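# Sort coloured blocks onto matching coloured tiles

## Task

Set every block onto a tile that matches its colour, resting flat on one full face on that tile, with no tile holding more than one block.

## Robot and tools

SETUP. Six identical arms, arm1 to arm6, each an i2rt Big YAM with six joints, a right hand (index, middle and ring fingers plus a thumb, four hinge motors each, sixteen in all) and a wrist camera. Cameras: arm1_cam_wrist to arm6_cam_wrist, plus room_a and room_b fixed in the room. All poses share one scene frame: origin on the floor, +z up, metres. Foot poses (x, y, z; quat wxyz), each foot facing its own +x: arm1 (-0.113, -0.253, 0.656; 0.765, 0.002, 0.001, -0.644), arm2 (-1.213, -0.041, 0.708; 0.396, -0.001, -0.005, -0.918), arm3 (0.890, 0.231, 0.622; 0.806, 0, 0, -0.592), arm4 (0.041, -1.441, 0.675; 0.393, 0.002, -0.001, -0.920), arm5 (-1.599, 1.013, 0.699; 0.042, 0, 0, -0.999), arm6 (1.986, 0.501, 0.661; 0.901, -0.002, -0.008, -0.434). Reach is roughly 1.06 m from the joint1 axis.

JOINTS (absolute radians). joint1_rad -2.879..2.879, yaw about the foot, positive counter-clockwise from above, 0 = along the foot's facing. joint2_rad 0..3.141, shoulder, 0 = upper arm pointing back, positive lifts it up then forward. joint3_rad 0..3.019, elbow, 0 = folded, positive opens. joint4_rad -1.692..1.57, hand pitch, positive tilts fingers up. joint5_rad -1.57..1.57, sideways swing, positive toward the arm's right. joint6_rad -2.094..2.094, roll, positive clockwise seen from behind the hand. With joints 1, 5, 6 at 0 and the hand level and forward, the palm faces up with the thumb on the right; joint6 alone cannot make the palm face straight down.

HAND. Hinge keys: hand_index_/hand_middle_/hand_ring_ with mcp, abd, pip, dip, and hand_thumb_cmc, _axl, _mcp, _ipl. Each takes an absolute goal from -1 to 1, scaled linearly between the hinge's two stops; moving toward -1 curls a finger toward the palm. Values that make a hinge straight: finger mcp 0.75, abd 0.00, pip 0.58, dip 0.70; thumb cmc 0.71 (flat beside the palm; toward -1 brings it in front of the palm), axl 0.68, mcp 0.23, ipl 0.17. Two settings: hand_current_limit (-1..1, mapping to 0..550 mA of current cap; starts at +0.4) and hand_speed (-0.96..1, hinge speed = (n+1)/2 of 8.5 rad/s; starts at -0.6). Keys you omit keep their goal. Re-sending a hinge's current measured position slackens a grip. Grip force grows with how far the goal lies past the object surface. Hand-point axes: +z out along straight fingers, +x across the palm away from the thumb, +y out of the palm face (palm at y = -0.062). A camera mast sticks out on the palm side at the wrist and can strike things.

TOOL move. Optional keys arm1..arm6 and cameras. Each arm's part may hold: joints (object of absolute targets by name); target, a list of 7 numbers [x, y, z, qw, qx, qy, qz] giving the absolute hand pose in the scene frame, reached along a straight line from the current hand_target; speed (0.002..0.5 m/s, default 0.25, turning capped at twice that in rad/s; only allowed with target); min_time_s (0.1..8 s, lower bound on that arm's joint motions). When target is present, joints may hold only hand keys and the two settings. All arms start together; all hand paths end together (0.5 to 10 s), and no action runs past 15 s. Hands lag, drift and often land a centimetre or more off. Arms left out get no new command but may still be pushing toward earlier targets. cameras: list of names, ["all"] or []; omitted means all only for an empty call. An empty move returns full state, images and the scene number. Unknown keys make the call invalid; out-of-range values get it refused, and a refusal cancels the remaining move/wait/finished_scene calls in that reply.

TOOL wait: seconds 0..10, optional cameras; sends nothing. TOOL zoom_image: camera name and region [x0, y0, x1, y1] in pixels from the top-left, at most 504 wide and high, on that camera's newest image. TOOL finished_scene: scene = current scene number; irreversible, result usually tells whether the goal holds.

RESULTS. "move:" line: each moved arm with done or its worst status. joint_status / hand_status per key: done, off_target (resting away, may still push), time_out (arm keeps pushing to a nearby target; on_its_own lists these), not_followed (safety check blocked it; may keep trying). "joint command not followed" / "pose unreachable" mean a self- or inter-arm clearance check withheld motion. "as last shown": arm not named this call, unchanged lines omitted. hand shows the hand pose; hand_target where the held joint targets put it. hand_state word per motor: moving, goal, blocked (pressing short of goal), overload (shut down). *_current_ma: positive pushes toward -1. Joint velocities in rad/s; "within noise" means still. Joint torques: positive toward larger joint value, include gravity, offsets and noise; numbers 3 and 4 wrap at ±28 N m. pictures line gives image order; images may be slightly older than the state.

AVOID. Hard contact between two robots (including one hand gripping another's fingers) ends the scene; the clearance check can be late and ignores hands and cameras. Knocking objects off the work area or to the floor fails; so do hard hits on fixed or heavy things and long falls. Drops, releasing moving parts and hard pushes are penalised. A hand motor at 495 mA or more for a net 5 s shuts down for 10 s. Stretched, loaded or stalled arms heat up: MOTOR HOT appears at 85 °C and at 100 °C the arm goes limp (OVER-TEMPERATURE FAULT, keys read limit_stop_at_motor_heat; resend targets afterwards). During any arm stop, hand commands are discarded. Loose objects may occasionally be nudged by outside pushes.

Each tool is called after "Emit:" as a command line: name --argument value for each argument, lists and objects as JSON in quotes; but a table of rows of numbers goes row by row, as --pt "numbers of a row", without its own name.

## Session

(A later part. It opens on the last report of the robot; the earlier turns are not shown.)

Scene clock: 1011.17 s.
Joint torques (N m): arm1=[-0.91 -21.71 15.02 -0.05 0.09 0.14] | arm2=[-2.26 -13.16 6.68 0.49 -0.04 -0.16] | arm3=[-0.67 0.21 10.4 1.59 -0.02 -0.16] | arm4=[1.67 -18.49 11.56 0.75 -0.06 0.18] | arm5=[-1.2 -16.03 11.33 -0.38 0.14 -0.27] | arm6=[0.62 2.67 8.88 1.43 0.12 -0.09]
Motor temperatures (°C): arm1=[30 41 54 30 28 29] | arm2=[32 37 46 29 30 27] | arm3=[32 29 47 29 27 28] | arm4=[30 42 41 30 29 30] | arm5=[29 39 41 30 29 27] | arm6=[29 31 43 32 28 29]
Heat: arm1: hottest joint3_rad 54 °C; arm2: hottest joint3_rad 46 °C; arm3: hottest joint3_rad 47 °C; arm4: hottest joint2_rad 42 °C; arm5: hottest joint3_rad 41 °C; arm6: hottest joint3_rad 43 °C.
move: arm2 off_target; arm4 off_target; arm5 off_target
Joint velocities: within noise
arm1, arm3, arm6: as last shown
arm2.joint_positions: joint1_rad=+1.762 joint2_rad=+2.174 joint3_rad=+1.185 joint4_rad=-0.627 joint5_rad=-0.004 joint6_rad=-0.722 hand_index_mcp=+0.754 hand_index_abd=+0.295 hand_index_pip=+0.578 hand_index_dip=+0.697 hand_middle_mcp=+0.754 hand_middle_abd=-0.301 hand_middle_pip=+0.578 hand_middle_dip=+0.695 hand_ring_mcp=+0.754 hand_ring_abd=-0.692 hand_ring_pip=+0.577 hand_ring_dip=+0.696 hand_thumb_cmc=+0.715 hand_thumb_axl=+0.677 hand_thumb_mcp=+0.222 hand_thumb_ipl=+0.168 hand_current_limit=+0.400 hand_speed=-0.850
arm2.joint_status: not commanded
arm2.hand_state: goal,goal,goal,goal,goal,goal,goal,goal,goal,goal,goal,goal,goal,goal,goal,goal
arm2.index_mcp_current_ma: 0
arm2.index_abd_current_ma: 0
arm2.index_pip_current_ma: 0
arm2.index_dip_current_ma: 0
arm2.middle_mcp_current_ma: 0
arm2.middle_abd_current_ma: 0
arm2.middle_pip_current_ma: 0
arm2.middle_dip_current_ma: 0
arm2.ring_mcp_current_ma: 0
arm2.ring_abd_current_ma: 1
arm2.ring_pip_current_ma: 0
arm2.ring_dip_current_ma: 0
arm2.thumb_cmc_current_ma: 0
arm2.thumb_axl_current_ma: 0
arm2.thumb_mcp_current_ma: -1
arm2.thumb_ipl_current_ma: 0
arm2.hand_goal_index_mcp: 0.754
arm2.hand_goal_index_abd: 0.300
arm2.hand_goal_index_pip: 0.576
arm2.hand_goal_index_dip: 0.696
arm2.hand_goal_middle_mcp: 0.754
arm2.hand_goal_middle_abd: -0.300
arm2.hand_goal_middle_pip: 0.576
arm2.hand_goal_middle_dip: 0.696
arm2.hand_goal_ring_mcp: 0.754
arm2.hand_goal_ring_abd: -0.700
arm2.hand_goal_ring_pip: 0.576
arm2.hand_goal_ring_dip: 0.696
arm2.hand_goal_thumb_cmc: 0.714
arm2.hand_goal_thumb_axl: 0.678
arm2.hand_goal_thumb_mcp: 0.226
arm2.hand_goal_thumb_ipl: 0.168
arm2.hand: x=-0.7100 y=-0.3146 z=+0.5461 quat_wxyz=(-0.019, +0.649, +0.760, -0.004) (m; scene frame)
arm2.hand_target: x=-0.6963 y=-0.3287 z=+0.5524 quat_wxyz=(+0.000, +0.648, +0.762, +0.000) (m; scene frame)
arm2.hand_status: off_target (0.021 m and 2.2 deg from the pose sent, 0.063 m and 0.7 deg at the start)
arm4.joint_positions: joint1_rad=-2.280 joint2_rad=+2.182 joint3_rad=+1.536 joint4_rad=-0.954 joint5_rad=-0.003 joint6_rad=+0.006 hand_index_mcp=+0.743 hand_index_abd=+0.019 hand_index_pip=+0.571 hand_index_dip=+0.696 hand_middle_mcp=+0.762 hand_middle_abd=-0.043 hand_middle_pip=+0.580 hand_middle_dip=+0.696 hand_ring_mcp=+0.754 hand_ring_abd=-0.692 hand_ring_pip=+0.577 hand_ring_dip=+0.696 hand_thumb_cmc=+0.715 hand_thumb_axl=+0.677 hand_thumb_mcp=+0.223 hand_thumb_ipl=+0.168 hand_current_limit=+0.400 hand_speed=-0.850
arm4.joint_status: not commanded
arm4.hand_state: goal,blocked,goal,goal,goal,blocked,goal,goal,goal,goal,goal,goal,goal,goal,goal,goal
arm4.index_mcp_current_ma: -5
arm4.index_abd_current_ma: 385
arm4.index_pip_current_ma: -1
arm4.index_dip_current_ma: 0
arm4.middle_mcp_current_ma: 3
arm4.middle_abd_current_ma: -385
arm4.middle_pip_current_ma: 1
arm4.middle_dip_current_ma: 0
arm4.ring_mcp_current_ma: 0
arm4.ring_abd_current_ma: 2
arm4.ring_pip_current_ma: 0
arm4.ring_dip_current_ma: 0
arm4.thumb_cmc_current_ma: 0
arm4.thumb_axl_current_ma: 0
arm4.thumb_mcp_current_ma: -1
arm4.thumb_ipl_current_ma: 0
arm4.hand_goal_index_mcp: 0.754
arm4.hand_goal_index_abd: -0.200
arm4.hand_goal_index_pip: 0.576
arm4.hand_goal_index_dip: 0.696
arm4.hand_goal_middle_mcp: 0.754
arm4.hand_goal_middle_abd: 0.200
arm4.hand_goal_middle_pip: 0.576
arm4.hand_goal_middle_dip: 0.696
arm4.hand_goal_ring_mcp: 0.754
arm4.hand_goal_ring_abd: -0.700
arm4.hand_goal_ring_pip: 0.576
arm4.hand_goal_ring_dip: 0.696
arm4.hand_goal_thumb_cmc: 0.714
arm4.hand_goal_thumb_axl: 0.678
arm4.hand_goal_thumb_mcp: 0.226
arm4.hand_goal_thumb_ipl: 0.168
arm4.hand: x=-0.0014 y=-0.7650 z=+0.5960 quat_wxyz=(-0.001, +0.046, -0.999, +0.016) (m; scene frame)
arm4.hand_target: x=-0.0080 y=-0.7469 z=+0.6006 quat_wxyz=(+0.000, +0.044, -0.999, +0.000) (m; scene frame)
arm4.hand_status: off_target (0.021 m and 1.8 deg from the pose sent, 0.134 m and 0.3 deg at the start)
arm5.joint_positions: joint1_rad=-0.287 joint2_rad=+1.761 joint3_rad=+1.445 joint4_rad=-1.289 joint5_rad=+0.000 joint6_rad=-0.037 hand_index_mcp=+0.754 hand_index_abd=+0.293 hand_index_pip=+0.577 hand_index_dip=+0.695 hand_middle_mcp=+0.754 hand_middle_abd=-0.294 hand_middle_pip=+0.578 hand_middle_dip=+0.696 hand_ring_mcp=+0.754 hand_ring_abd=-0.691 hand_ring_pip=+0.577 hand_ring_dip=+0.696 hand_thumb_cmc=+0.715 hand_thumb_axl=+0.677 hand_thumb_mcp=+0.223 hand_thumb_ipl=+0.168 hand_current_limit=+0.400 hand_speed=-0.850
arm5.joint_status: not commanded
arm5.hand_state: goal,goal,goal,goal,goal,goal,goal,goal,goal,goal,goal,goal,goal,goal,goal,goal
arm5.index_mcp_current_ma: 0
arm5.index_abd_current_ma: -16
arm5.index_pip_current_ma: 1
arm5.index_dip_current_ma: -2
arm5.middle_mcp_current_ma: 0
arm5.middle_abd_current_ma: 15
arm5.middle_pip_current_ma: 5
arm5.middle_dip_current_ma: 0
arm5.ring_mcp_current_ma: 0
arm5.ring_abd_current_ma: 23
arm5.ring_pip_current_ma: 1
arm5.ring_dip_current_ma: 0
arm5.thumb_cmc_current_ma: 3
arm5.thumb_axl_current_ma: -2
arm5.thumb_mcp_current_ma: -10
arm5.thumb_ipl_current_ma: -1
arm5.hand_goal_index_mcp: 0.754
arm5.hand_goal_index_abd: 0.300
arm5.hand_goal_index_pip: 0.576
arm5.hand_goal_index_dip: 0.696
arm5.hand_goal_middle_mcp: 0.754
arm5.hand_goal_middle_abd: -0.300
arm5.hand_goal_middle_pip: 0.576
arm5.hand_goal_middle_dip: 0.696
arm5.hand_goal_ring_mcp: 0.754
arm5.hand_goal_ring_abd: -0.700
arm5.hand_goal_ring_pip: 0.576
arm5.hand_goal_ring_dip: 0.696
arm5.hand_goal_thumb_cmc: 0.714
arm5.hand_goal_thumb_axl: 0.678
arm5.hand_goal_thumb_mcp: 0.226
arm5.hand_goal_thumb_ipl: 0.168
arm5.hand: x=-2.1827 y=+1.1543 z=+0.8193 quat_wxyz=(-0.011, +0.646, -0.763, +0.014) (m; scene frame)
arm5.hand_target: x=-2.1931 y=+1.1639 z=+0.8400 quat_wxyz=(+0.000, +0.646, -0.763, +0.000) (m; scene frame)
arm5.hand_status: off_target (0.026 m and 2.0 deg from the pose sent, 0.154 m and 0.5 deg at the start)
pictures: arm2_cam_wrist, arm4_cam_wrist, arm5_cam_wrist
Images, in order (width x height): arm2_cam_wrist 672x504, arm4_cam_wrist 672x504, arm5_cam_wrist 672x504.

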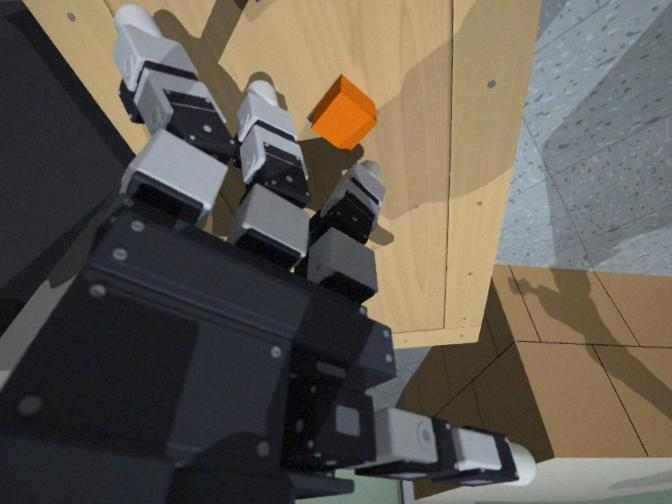

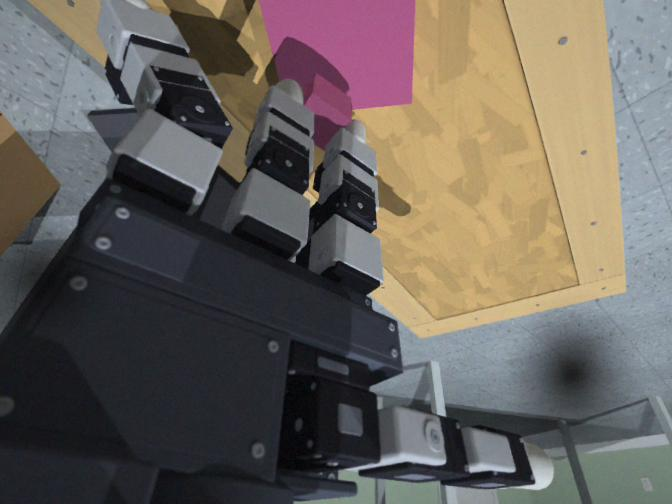

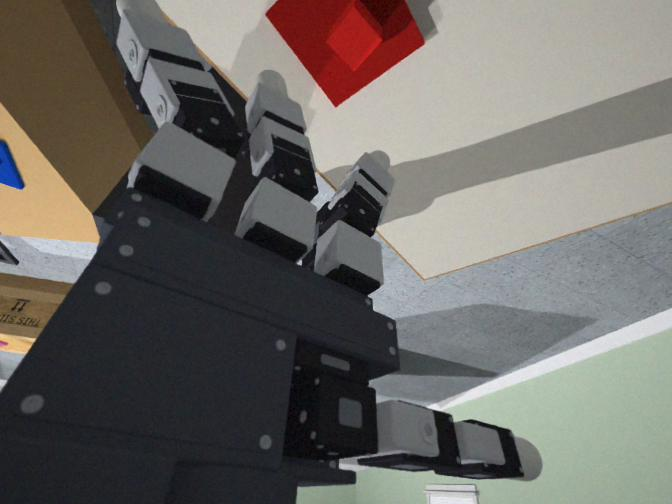

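Emit:
move --arm2 '{"target": [-0.684, -0.333, 0.545, 0.019, 0.6475, 0.7621, 0.0039], "speed": 0.06}' --arm4 '{"target": [-0.0105, -0.722, 0.572, -0.0011, -0.0436, 0.999, 0.016], "speed": 0.06}' --cameras '["arm2_cam_wrist", "arm4_cam_wrist"]'

Emit:
zoom_image --camera "arm2_cam_wrist" --region '[220, 50, 420, 210]'

Emit:
zoom_image --camera "arm4_cam_wrist" --region '[200, 0, 460, 220]'

Scene clock: 1028.40 s.
Joint torques (N m): arm1=[-0.91 -21.71 15.02 -0.06 0.08 0.15] | arm2=[-1.96 -13.1 6.67 0.69 -0.05 -0.1] | arm3=[-0.67 0.21 10.4 1.59 -0.02 -0.16] | arm4=[1.85 -19.43 11.59 0.88 -0.08 0.17] | arm5=[-1.26 -16.15 11.34 -0.38 0.14 -0.27] | arm6=[0.56 2.73 8.85 1.43 0.12 -0.09]
Motor temperatures (°C): arm1=[30 41 54 30 28 29] | arm2=[32 38 46 29 30 27] | arm3=[32 29 47 29 27 28] | arm4=[30 43 42 30 29 30] | arm5=[29 37 44 30 29 27] | arm6=[29 31 43 32 28 29]
Heat: arm1: hottest joint3_rad 54 °C; arm2: hottest joint3_rad 46 °C; arm3: hottest joint3_rad 47 °C; arm4: hottest joint2_rad 43 °C; arm5: hottest joint3_rad 44 °C; arm6: hottest joint3_rad 43 °C.
move: arm2 off_target; arm4 off_target
Joint velocities: within noise
arm1, arm3, arm5, arm6: as last shown
arm2.joint_positions: joint1_rad=+1.762 joint2_rad=+2.198 joint3_rad=+1.196 joint4_rad=-0.575 joint5_rad=-0.006 joint6_rad=-0.722 hand_index_mcp=+0.754 hand_index_abd=+0.295 hand_index_pip=+0.578 hand_index_dip=+0.697 hand_middle_mcp=+0.754 hand_middle_abd=-0.301 hand_middle_pip=+0.578 hand_middle_dip=+0.695 hand_ring_mcp=+0.754 hand_ring_abd=-0.692 hand_ring_pip=+0.577 hand_ring_dip=+0.696 hand_thumb_cmc=+0.715 hand_thumb_axl=+0.677 hand_thumb_mcp=+0.222 hand_thumb_ipl=+0.168 hand_current_limit=+0.400 hand_speed=-0.850
arm2.joint_status: not commanded
arm2.hand_state: goal,goal,goal,goal,goal,goal,goal,goal,goal,goal,goal,goal,goal,goal,goal,goal
arm2.index_mcp_current_ma: 0
arm2.index_abd_current_ma: 0
arm2.index_pip_current_ma: 0
arm2.index_dip_current_ma: 0
arm2.middle_mcp_current_ma: 0
arm2.middle_abd_current_ma: 0
arm2.middle_pip_current_ma: 0
arm2.middle_dip_current_ma: 0
arm2.ring_mcp_current_ma: 0
arm2.ring_abd_current_ma: 1
arm2.ring_pip_current_ma: 0
arm2.ring_dip_current_ma: 0
arm2.thumb_cmc_current_ma: 0
arm2.thumb_axl_current_ma: 0
arm2.thumb_mcp_current_ma: -1
arm2.thumb_ipl_current_ma: 0
arm2.hand_goal_index_mcp: 0.754
arm2.hand_goal_index_abd: 0.300
arm2.hand_goal_index_pip: 0.576
arm2.hand_goal_index_dip: 0.696
arm2.hand_goal_middle_mcp: 0.754
arm2.hand_goal_middle_abd: -0.300
arm2.hand_goal_middle_pip: 0.576
arm2.hand_goal_middle_dip: 0.696
arm2.hand_goal_ring_mcp: 0.754
arm2.hand_goal_ring_abd: -0.700
arm2.hand_goal_ring_pip: 0.576
arm2.hand_goal_ring_dip: 0.696
arm2.hand_goal_thumb_cmc: 0.714
arm2.hand_goal_thumb_axl: 0.678
arm2.hand_goal_thumb_mcp: 0.226
arm2.hand_goal_thumb_ipl: 0.168
arm2.hand: x=-0.6993 y=-0.3209 z=+0.5400 quat_wxyz=(+0.001, +0.649, +0.760, +0.000) (m; scene frame)
arm2.hand_target: x=-0.6845 y=-0.3328 z=+0.5455 quat_wxyz=(+0.019, +0.647, +0.762, +0.004) (m; scene frame)
arm2.hand_status: off_target (0.020 m and 2.2 deg from the pose sent, 0.032 m and 4.4 deg at the start)
arm4.joint_positions: joint1_rad=-2.280 joint2_rad=+2.262 joint3_rad=+1.597 joint4_rad=-0.901 joint5_rad=-0.003 joint6_rad=+0.006 hand_index_mcp=+0.743 hand_index_abd=+0.019 hand_index_pip=+0.571 hand_index_dip=+0.696 hand_middle_mcp=+0.762 hand_middle_abd=-0.043 hand_middle_pip=+0.580 hand_middle_dip=+0.696 hand_ring_mcp=+0.754 hand_ring_abd=-0.692 hand_ring_pip=+0.577 hand_ring_dip=+0.696 hand_thumb_cmc=+0.715 hand_thumb_axl=+0.677 hand_thumb_mcp=+0.223 hand_thumb_ipl=+0.168 hand_current_limit=+0.400 hand_speed=-0.850
arm4.joint_status: not commanded
arm4.hand_state: goal,blocked,goal,goal,goal,blocked,goal,goal,goal,goal,goal,goal,goal,goal,goal,goal
arm4.index_mcp_current_ma: -5
arm4.index_abd_current_ma: 385
arm4.index_pip_current_ma: -1
arm4.index_dip_current_ma: 0
arm4.middle_mcp_current_ma: 3
arm4.middle_abd_current_ma: -385
arm4.middle_pip_current_ma: 1
arm4.middle_dip_current_ma: 0
arm4.ring_mcp_current_ma: 0
arm4.ring_abd_current_ma: 2
arm4.ring_pip_current_ma: 0
arm4.ring_dip_current_ma: 0
arm4.thumb_cmc_current_ma: 0
arm4.thumb_axl_current_ma: 0
arm4.thumb_mcp_current_ma: -1
arm4.thumb_ipl_current_ma: 0
arm4.hand_goal_index_mcp: 0.754
arm4.hand_goal_index_abd: -0.200
arm4.hand_goal_index_pip: 0.576
arm4.hand_goal_index_dip: 0.696
arm4.hand_goal_middle_mcp: 0.754
arm4.hand_goal_middle_abd: 0.200
arm4.hand_goal_middle_pip: 0.576
arm4.hand_goal_middle_dip: 0.696
arm4.hand_goal_ring_mcp: 0.754
arm4.hand_goal_ring_abd: -0.700
arm4.hand_goal_ring_pip: 0.576
arm4.hand_goal_ring_dip: 0.696
arm4.hand_goal_thumb_cmc: 0.714
arm4.hand_goal_thumb_axl: 0.678
arm4.hand_goal_thumb_mcp: 0.226
arm4.hand_goal_thumb_ipl: 0.168
arm4.hand: x=-0.0037 y=-0.7401 z=+0.5702 quat_wxyz=(+0.000, +0.046, -0.999, -0.002) (m; scene frame)
arm4.hand_target: x=-0.0105 y=-0.7229 z=+0.5726 quat_wxyz=(+0.001, +0.044, -0.999, -0.016) (m; scene frame)
arm4.hand_status: off_target (0.019 m and 1.7 deg from the pose sent, 0.050 m and 3.6 deg at the start)
pictures: arm2_cam_wrist, arm4_cam_wrist
Images, in order (width x height): arm2_cam_wrist 672x504, arm4_cam_wrist 672x504.

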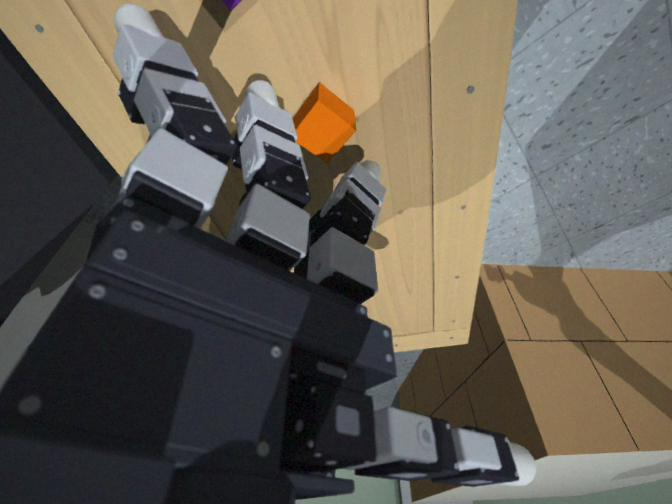

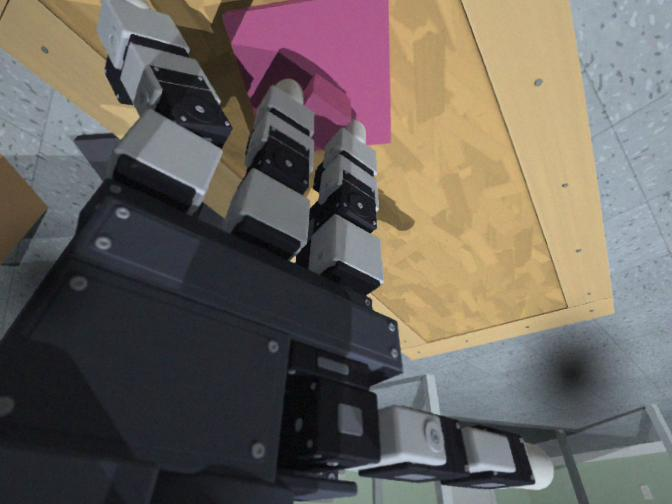

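Scaled by 2.520 from the camera's 672x504 image, which has a finer 960x720 frame.

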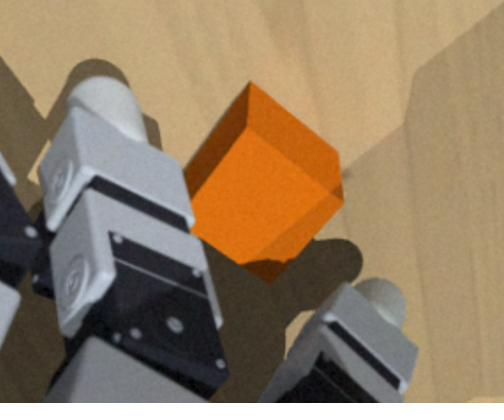

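Scaled by 1.938 from the camera's 672x504 image, which has a finer 960x720 frame.

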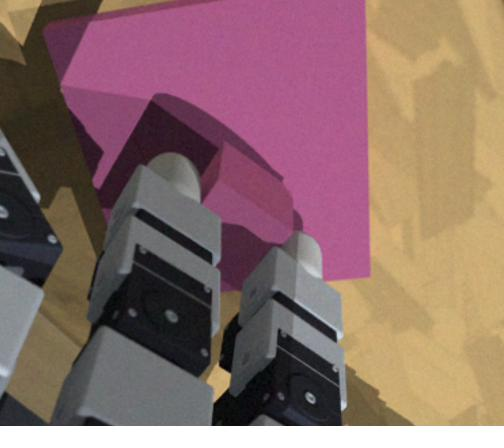

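Emit:
move --arm2 '{"joints": {"hand_index_abd": -0.2, "hand_middle_abd": 0.2}}' --arm4 '{"target": [-0.0105, -0.722, 0.537, -0.0011, -0.0436, 0.999, 0.016], "speed": 0.05}' --cameras '["arm2_cam_wrist", "arm4_cam_wrist"]'

Scene clock: 1038.37 s.
Joint torques (N m): arm1=[-0.91 -21.71 15.02 -0.05 0.08 0.15] | arm2=[-1.9 -13.39 6.52 0.53 0.37 -0.11] | arm3=[-0.62 0.26 10.39 1.59 -0.01 -0.16] | arm4=[1.55 -18.61 11.04 1.01 -0.08 0.15] | arm5=[-1.26 -16.09 11.34 -0.4 0.14 -0.27] | arm6=[0.62 2.73 8.88 1.43 0.12 -0.09]
Motor temperatures (°C): arm1=[30 41 54 30 28 29] | arm2=[32 38 46 29 30 27] | arm3=[32 29 47 29 27 28] | arm4=[30 42 42 30 29 30] | arm5=[29 37 45 30 29 27] | arm6=[29 31 43 32 28 29]
Heat: arm1: hottest joint3_rad 54 °C; arm2: hottest joint3_rad 46 °C; arm3: hottest joint3_rad 47 °C; arm4: hottest joint2_rad 42 °C; arm5: hottest joint3_rad 45 °C; arm6: hottest joint3_rad 43 °C.
move: arm2 off_target; arm4 off_target
Joint velocities: within noise
arm1, arm3, arm5, arm6: as last shown
arm2.joint_positions: joint1_rad=+1.762 joint2_rad=+2.198 joint3_rad=+1.200 joint4_rad=-0.574 joint5_rad=-0.016 joint6_rad=-0.722 hand_index_mcp=+0.756 hand_index_abd=-0.136 hand_index_pip=+0.578 hand_index_dip=+0.697 hand_middle_mcp=+0.763 hand_middle_abd=+0.066 hand_middle_pip=+0.583 hand_middle_dip=+0.698 hand_ring_mcp=+0.754 hand_ring_abd=-0.692 hand_ring_pip=+0.577 hand_ring_dip=+0.696 hand_thumb_cmc=+0.715 hand_thumb_axl=+0.677 hand_thumb_mcp=+0.222 hand_thumb_ipl=+0.168 hand_current_limit=+0.400 hand_speed=-0.850
arm2.joint_status: hand_index_abd off_target (ended at -0.136, target -0.200); hand_middle_abd off_target (ended at +0.066, target +0.200)
arm2.hand_state: goal,blocked,goal,goal,goal,blocked,goal,goal,goal,goal,goal,goal,goal,goal,goal,goal
arm2.index_mcp_current_ma: 0
arm2.index_abd_current_ma: 61
arm2.index_pip_current_ma: 0
arm2.index_dip_current_ma: 0
arm2.middle_mcp_current_ma: 3
arm2.middle_abd_current_ma: -234
arm2.middle_pip_current_ma: 1
arm2.middle_dip_current_ma: 0
arm2.ring_mcp_current_ma: 0
arm2.ring_abd_current_ma: 1
arm2.ring_pip_current_ma: 0
arm2.ring_dip_current_ma: 0
arm2.thumb_cmc_current_ma: 0
arm2.thumb_axl_current_ma: 0
arm2.thumb_mcp_current_ma: -1
arm2.thumb_ipl_current_ma: 0
arm2.hand_goal_index_mcp: 0.754
arm2.hand_goal_index_abd: -0.200
arm2.hand_goal_index_pip: 0.576
arm2.hand_goal_index_dip: 0.696
arm2.hand_goal_middle_mcp: 0.754
arm2.hand_goal_middle_abd: 0.200
arm2.hand_goal_middle_pip: 0.576
arm2.hand_goal_middle_dip: 0.696
arm2.hand_goal_ring_mcp: 0.754
arm2.hand_goal_ring_abd: -0.700
arm2.hand_goal_ring_pip: 0.576
arm2.hand_goal_ring_dip: 0.696
arm2.hand_goal_thumb_cmc: 0.714
arm2.hand_goal_thumb_axl: 0.678
arm2.hand_goal_thumb_mcp: 0.226
arm2.hand_goal_thumb_ipl: 0.168
arm2.hand: x=-0.6965 y=-0.3207 z=+0.5414 quat_wxyz=(+0.002, +0.649, +0.760, +0.005) (m; scene frame)
arm2.hand_target: x=-0.6846 y=-0.3327 z=+0.5455 quat_wxyz=(+0.019, +0.647, +0.762, +0.004) (m; scene frame)
arm2.hand_status: not commanded
arm4.joint_positions: joint1_rad=-2.280 joint2_rad=+2.310 joint3_rad=+1.602 joint4_rad=-0.846 joint5_rad=-0.004 joint6_rad=+0.007 hand_index_mcp=+0.743 hand_index_abd=+0.018 hand_index_pip=+0.571 hand_index_dip=+0.696 hand_middle_mcp=+0.764 hand_middle_abd=-0.043 hand_middle_pip=+0.581 hand_middle_dip=+0.697 hand_ring_mcp=+0.754 hand_ring_abd=-0.692 hand_ring_pip=+0.577 hand_ring_dip=+0.696 hand_thumb_cmc=+0.715 hand_thumb_axl=+0.677 hand_thumb_mcp=+0.223 hand_thumb_ipl=+0.168 hand_current_limit=+0.400 hand_speed=-0.850
arm4.joint_status: not commanded
arm4.hand_state: goal,blocked,goal,goal,goal,blocked,goal,goal,goal,goal,goal,goal,goal,goal,goal,goal
arm4.index_mcp_current_ma: -5
arm4.index_abd_current_ma: 385
arm4.index_pip_current_ma: -1
arm4.index_dip_current_ma: 0
arm4.middle_mcp_current_ma: 4
arm4.middle_abd_current_ma: -385
arm4.middle_pip_current_ma: 1
arm4.middle_dip_current_ma: 0
arm4.ring_mcp_current_ma: 0
arm4.ring_abd_current_ma: 2
arm4.ring_pip_current_ma: 0
arm4.ring_dip_current_ma: 0
arm4.thumb_cmc_current_ma: 0
arm4.thumb_axl_current_ma: 0
arm4.thumb_mcp_current_ma: -1
arm4.thumb_ipl_current_ma: 0
arm4.hand_goal_index_mcp: 0.754
arm4.hand_goal_index_abd: -0.200
arm4.hand_goal_index_pip: 0.576
arm4.hand_goal_index_dip: 0.696
arm4.hand_goal_middle_mcp: 0.754
arm4.hand_goal_middle_abd: 0.200
arm4.hand_goal_middle_pip: 0.576
arm4.hand_goal_middle_dip: 0.696
arm4.hand_goal_ring_mcp: 0.754
arm4.hand_goal_ring_abd: -0.700
arm4.hand_goal_ring_pip: 0.576
arm4.hand_goal_ring_dip: 0.696
arm4.hand_goal_thumb_cmc: 0.714
arm4.hand_goal_thumb_axl: 0.678
arm4.hand_goal_thumb_mcp: 0.226
arm4.hand_goal_thumb_ipl: 0.168
arm4.hand: x=-0.0042 y=-0.7365 z=+0.5438 quat_wxyz=(+0.000, +0.046, -0.999, -0.007) (m; scene frame)
arm4.hand_target: x=-0.0106 y=-0.7230 z=+0.5373 quat_wxyz=(+0.001, +0.044, -0.999, -0.016) (m; scene frame)
arm4.hand_status: off_target (0.017 m and 1.1 deg from the pose sent, 0.038 m and 1.7 deg at the start)
pictures: arm2_cam_wrist, arm4_cam_wrist
Images, in order (width x height): arm2_cam_wrist 672x504, arm4_cam_wrist 672x504.

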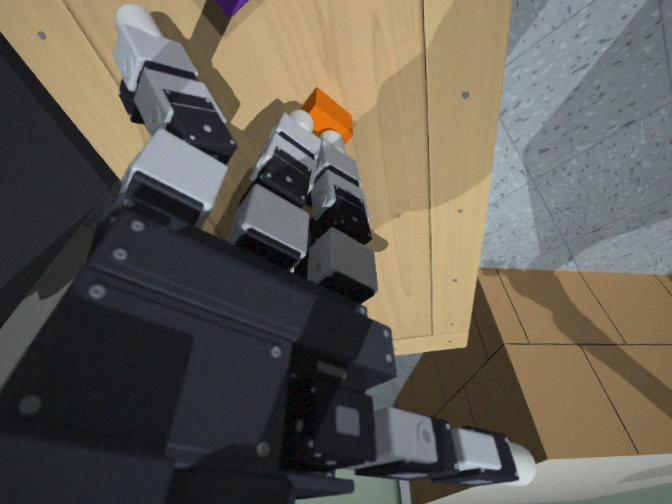

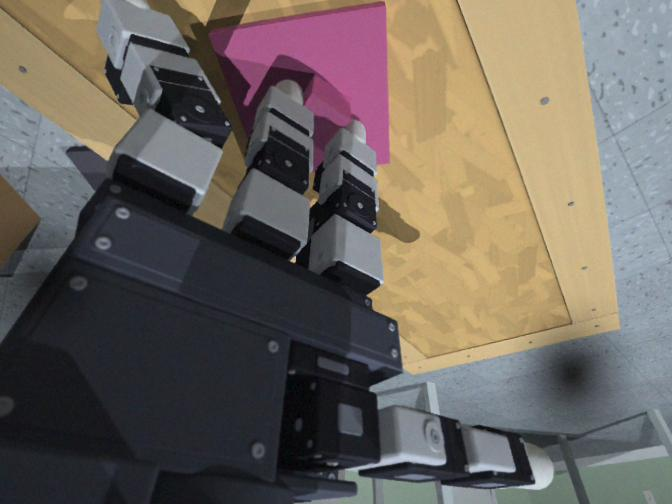

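Emit:
move --arm4 '{"target": [-0.0105, -0.722, 0.522, -0.0011, -0.0436, 0.999, 0.016], "speed": 0.05}' --arm2 '{"joints": {"hand_index_abd": 0.3, "hand_middle_abd": -0.3}}' --cameras '["arm4_cam_wrist", "arm2_cam_wrist"]'

Emit:
zoom_image --camera "arm2_cam_wrist" --region '[220, 50, 420, 210]'

Emit:
zoom_image --camera "arm4_cam_wrist" --region '[220, 50, 420, 210]'

Scene clock: 1061.00 s.
Joint torques (N m): arm1=[-0.91 -21.71 15.02 -0.05 0.09 0.15] | arm2=[-2.08 -13.27 6.23 0.61 0.11 -0.11] | arm3=[-0.67 0.26 10.37 1.59 -0.02 -0.16] | arm4=[1.67 -17.26 10.5 1.33 -0.05 0.14] | arm5=[-1.26 -16.15 11.33 -0.4 0.14 -0.26] | arm6=[0.62 2.73 8.88 1.44 0.12 -0.08]
Motor temperatures (°C): arm1=[29 42 55 30 28 29] | arm2=[32 38 45 29 30 27] | arm3=[32 29 47 29 27 28] | arm4=[30 41 44 30 29 30] | arm5=[29 37 47 30 29 27] | arm6=[29 31 43 32 28 29]
Heat: arm1: hottest joint3_rad 55 °C; arm2: hottest joint3_rad 45 °C; arm3: hottest joint3_rad 47 °C; arm4: hottest joint3_rad 44 °C; arm5: hottest joint3_rad 47 °C; arm6: hottest joint3_rad 43 °C.
move: arm2 done; arm4 off_target
Joint velocities: within noise
arm1.joint_positions: joint1_rad=-2.602 joint2_rad=+2.147 joint3_rad=+2.062 joint4_rad=-1.548 joint5_rad=-0.003 joint6_rad=-0.012 hand_index_mcp=+0.753 hand_index_abd=+0.295 hand_index_pip=+0.578 hand_index_dip=+0.698 hand_middle_mcp=+0.753 hand_middle_abd=-0.295 hand_middle_pip=+0.578 hand_middle_dip=+0.698 hand_ring_mcp=+0.754 hand_ring_abd=-0.693 hand_ring_pip=+0.577 hand_ring_dip=+0.696 hand_thumb_cmc=+0.715 hand_thumb_axl=+0.677 hand_thumb_mcp=+0.223 hand_thumb_ipl=+0.168 hand_current_limit=+0.400 hand_speed=-0.850
arm1.joint_status: not commanded
arm1.hand_state: goal,goal,goal,goal,goal,goal,goal,goal,goal,goal,goal,goal,goal,goal,goal,goal
arm1.index_mcp_current_ma: -1
arm1.index_abd_current_ma: -9
arm1.index_pip_current_ma: 4
arm1.index_dip_current_ma: 4
arm1.middle_mcp_current_ma: -1
arm1.middle_abd_current_ma: 8
arm1.middle_pip_current_ma: 4
arm1.middle_dip_current_ma: 3
arm1.ring_mcp_current_ma: -1
arm1.ring_abd_current_ma: 13
arm1.ring_pip_current_ma: 1
arm1.ring_dip_current_ma: 0
arm1.thumb_cmc_current_ma: 1
arm1.thumb_axl_current_ma: -1
arm1.thumb_mcp_current_ma: -8
arm1.thumb_ipl_current_ma: -1
arm1.hand_goal_index_mcp: 0.754
arm1.hand_goal_index_abd: 0.300
arm1.hand_goal_index_pip: 0.576
arm1.hand_goal_index_dip: 0.696
arm1.hand_goal_middle_mcp: 0.754
arm1.hand_goal_middle_abd: -0.300
arm1.hand_goal_middle_pip: 0.576
arm1.hand_goal_middle_dip: 0.696
arm1.hand_goal_ring_mcp: 0.754
arm1.hand_goal_ring_abd: -0.700
arm1.hand_goal_ring_pip: 0.576
arm1.hand_goal_ring_dip: 0.696
arm1.hand_goal_thumb_cmc: 0.714
arm1.hand_goal_thumb_axl: 0.678
arm1.hand_goal_thumb_mcp: 0.226
arm1.hand_goal_thumb_ipl: 0.168
arm1.hand: x=-0.5769 y=+0.3180 z=+0.7837 quat_wxyz=(-0.010, +0.353, -0.935, +0.028) (m; scene frame)
arm1.hand_target: x=-0.5861 y=+0.3267 z=+0.8229 quat_wxyz=(+0.001, +0.351, -0.936, -0.002) (m; scene frame)
arm1.hand_status: not commanded
arm2.joint_positions: joint1_rad=+1.762 joint2_rad=+2.198 joint3_rad=+1.204 joint4_rad=-0.573 joint5_rad=-0.010 joint6_rad=-0.722 hand_index_mcp=+0.755 hand_index_abd=+0.293 hand_index_pip=+0.579 hand_index_dip=+0.697 hand_middle_mcp=+0.755 hand_middle_abd=-0.294 hand_middle_pip=+0.579 hand_middle_dip=+0.698 hand_ring_mcp=+0.754 hand_ring_abd=-0.692 hand_ring_pip=+0.577 hand_ring_dip=+0.696 hand_thumb_cmc=+0.715 hand_thumb_axl=+0.677 hand_thumb_mcp=+0.222 hand_thumb_ipl=+0.168 hand_current_limit=+0.400 hand_speed=-0.850
arm2.joint_status: all done
arm2.hand_state: goal,goal,goal,goal,goal,goal,goal,goal,goal,goal,goal,goal,goal,goal,goal,goal
arm2.index_mcp_current_ma: 0
arm2.index_abd_current_ma: -1
arm2.index_pip_current_ma: 0
arm2.index_dip_current_ma: 0
arm2.middle_mcp_current_ma: 0
arm2.middle_abd_current_ma: 1
arm2.middle_pip_current_ma: 0
arm2.middle_dip_current_ma: 0
arm2.ring_mcp_current_ma: 0
arm2.ring_abd_current_ma: 1
arm2.ring_pip_current_ma: 0
arm2.ring_dip_current_ma: 0
arm2.thumb_cmc_current_ma: 0
arm2.thumb_axl_current_ma: 0
arm2.thumb_mcp_current_ma: -1
arm2.thumb_ipl_current_ma: 0
arm2.hand_goal_index_mcp: 0.754
arm2.hand_goal_index_abd: 0.300
arm2.hand_goal_index_pip: 0.576
arm2.hand_goal_index_dip: 0.696
arm2.hand_goal_middle_mcp: 0.754
arm2.hand_goal_middle_abd: -0.300
arm2.hand_goal_middle_pip: 0.576
arm2.hand_goal_middle_dip: 0.696
arm2.hand_goal_ring_mcp: 0.754
arm2.hand_goal_ring_abd: -0.700
arm2.hand_goal_ring_pip: 0.576
arm2.hand_goal_ring_dip: 0.696
arm2.hand_goal_thumb_cmc: 0.714
arm2.hand_goal_thumb_axl: 0.678
arm2.hand_goal_thumb_mcp: 0.226
arm2.hand_goal_thumb_ipl: 0.168
arm2.hand: x=-0.6947 y=-0.3231 z=+0.5426 quat_wxyz=(+0.005, +0.649, +0.760, +0.002) (m; scene frame)
arm2.hand_target: x=-0.6847 y=-0.3327 z=+0.5454 quat_wxyz=(+0.019, +0.647, +0.762, +0.004) (m; scene frame)
arm2.hand_status: not commanded
arm3, arm5, arm6: as last shown
arm4.joint_positions: joint1_rad=-2.280 joint2_rad=+2.315 joint3_rad=+1.608 joint4_rad=-0.829 joint5_rad=-0.004 joint6_rad=+0.008 hand_index_mcp=+0.745 hand_index_abd=+0.017 hand_index_pip=+0.571 hand_index_dip=+0.696 hand_middle_mcp=+0.774 hand_middle_abd=-0.043 hand_middle_pip=+0.586 hand_middle_dip=+0.699 hand_ring_mcp=+0.754 hand_ring_abd=-0.692 hand_ring_pip=+0.577 hand_ring_dip=+0.696 hand_thumb_cmc=+0.715 hand_thumb_axl=+0.677 hand_thumb_mcp=+0.223 hand_thumb_ipl=+0.168 hand_current_limit=+0.400 hand_speed=-0.850
arm4.joint_status: not commanded
arm4.hand_state: goal,blocked,goal,goal,goal,blocked,goal,goal,goal,goal,goal,goal,goal,goal,goal,goal
arm4.index_mcp_current_ma: -3
arm4.index_abd_current_ma: 385
arm4.index_pip_current_ma: -1
arm4.index_dip_current_ma: 0
arm4.middle_mcp_current_ma: 14
arm4.middle_abd_current_ma: -385
arm4.middle_pip_current_ma: 4
arm4.middle_dip_current_ma: 0
arm4.ring_mcp_current_ma: 0
arm4.ring_abd_current_ma: 2
arm4.ring_pip_current_ma: 0
arm4.ring_dip_current_ma: 0
arm4.thumb_cmc_current_ma: 0
arm4.thumb_axl_current_ma: 0
arm4.thumb_mcp_current_ma: -1
arm4.thumb_ipl_current_ma: 0
arm4.hand_goal_index_mcp: 0.754
arm4.hand_goal_index_abd: -0.200
arm4.hand_goal_index_pip: 0.576
arm4.hand_goal_index_dip: 0.696
arm4.hand_goal_middle_mcp: 0.754
arm4.hand_goal_middle_abd: 0.200
arm4.hand_goal_middle_pip: 0.576
arm4.hand_goal_middle_dip: 0.696
arm4.hand_goal_ring_mcp: 0.754
arm4.hand_goal_ring_abd: -0.700
arm4.hand_goal_ring_pip: 0.576
arm4.hand_goal_ring_dip: 0.696
arm4.hand_goal_thumb_cmc: 0.714
arm4.hand_goal_thumb_axl: 0.678
arm4.hand_goal_thumb_mcp: 0.226
arm4.hand_goal_thumb_ipl: 0.168
arm4.hand: x=-0.0047 y=-0.7303 z=+0.5447 quat_wxyz=(+0.001, +0.045, -0.999, -0.017) (m; scene frame)
arm4.hand_target: x=-0.0105 y=-0.7236 z=+0.5227 quat_wxyz=(+0.001, +0.044, -0.999, -0.016) (m; scene frame)
arm4.hand_status: off_target (0.025 m and 0.2 deg from the pose sent, 0.027 m and 1.0 deg at the start)
pictures: arm2_cam_wrist, arm4_cam_wrist
Images, in order (width x height): arm2_cam_wrist 672x504, arm4_cam_wrist 672x504.

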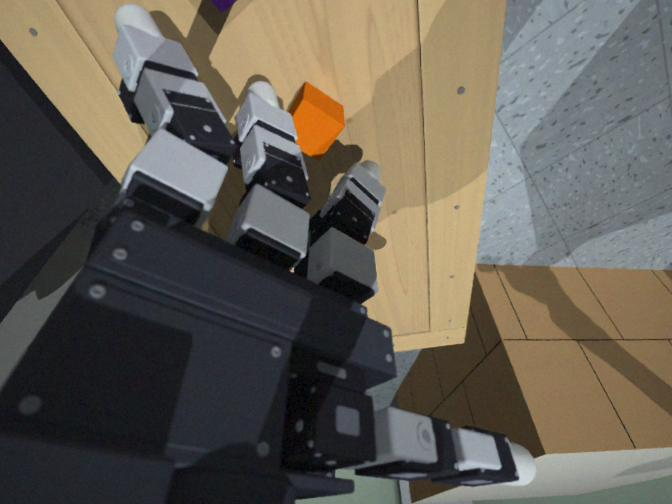

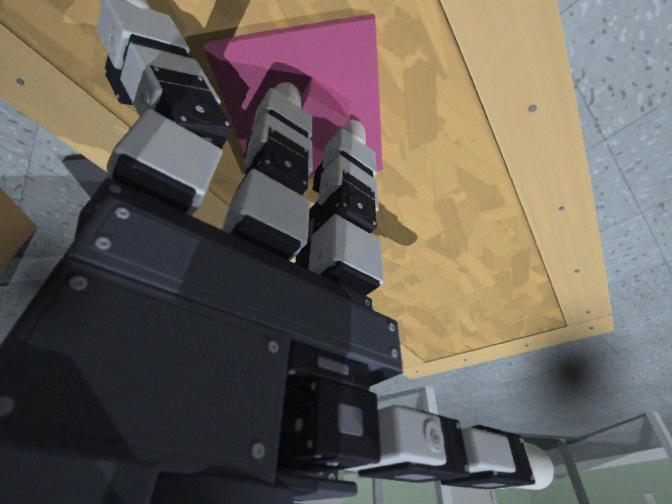

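Scaled by 2.520 from the camera's 672x504 image, which has a finer 960x720 frame.

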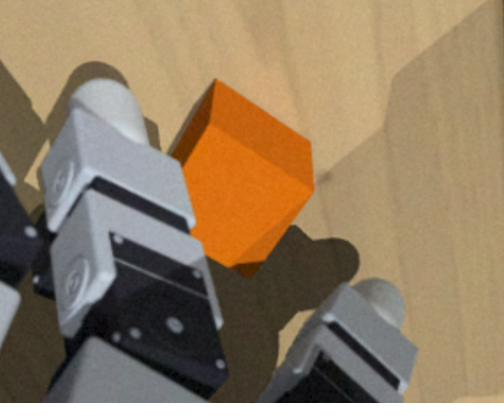

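Scaled by 2.520 from the camera's 672x504 image, which has a finer 960x720 frame.

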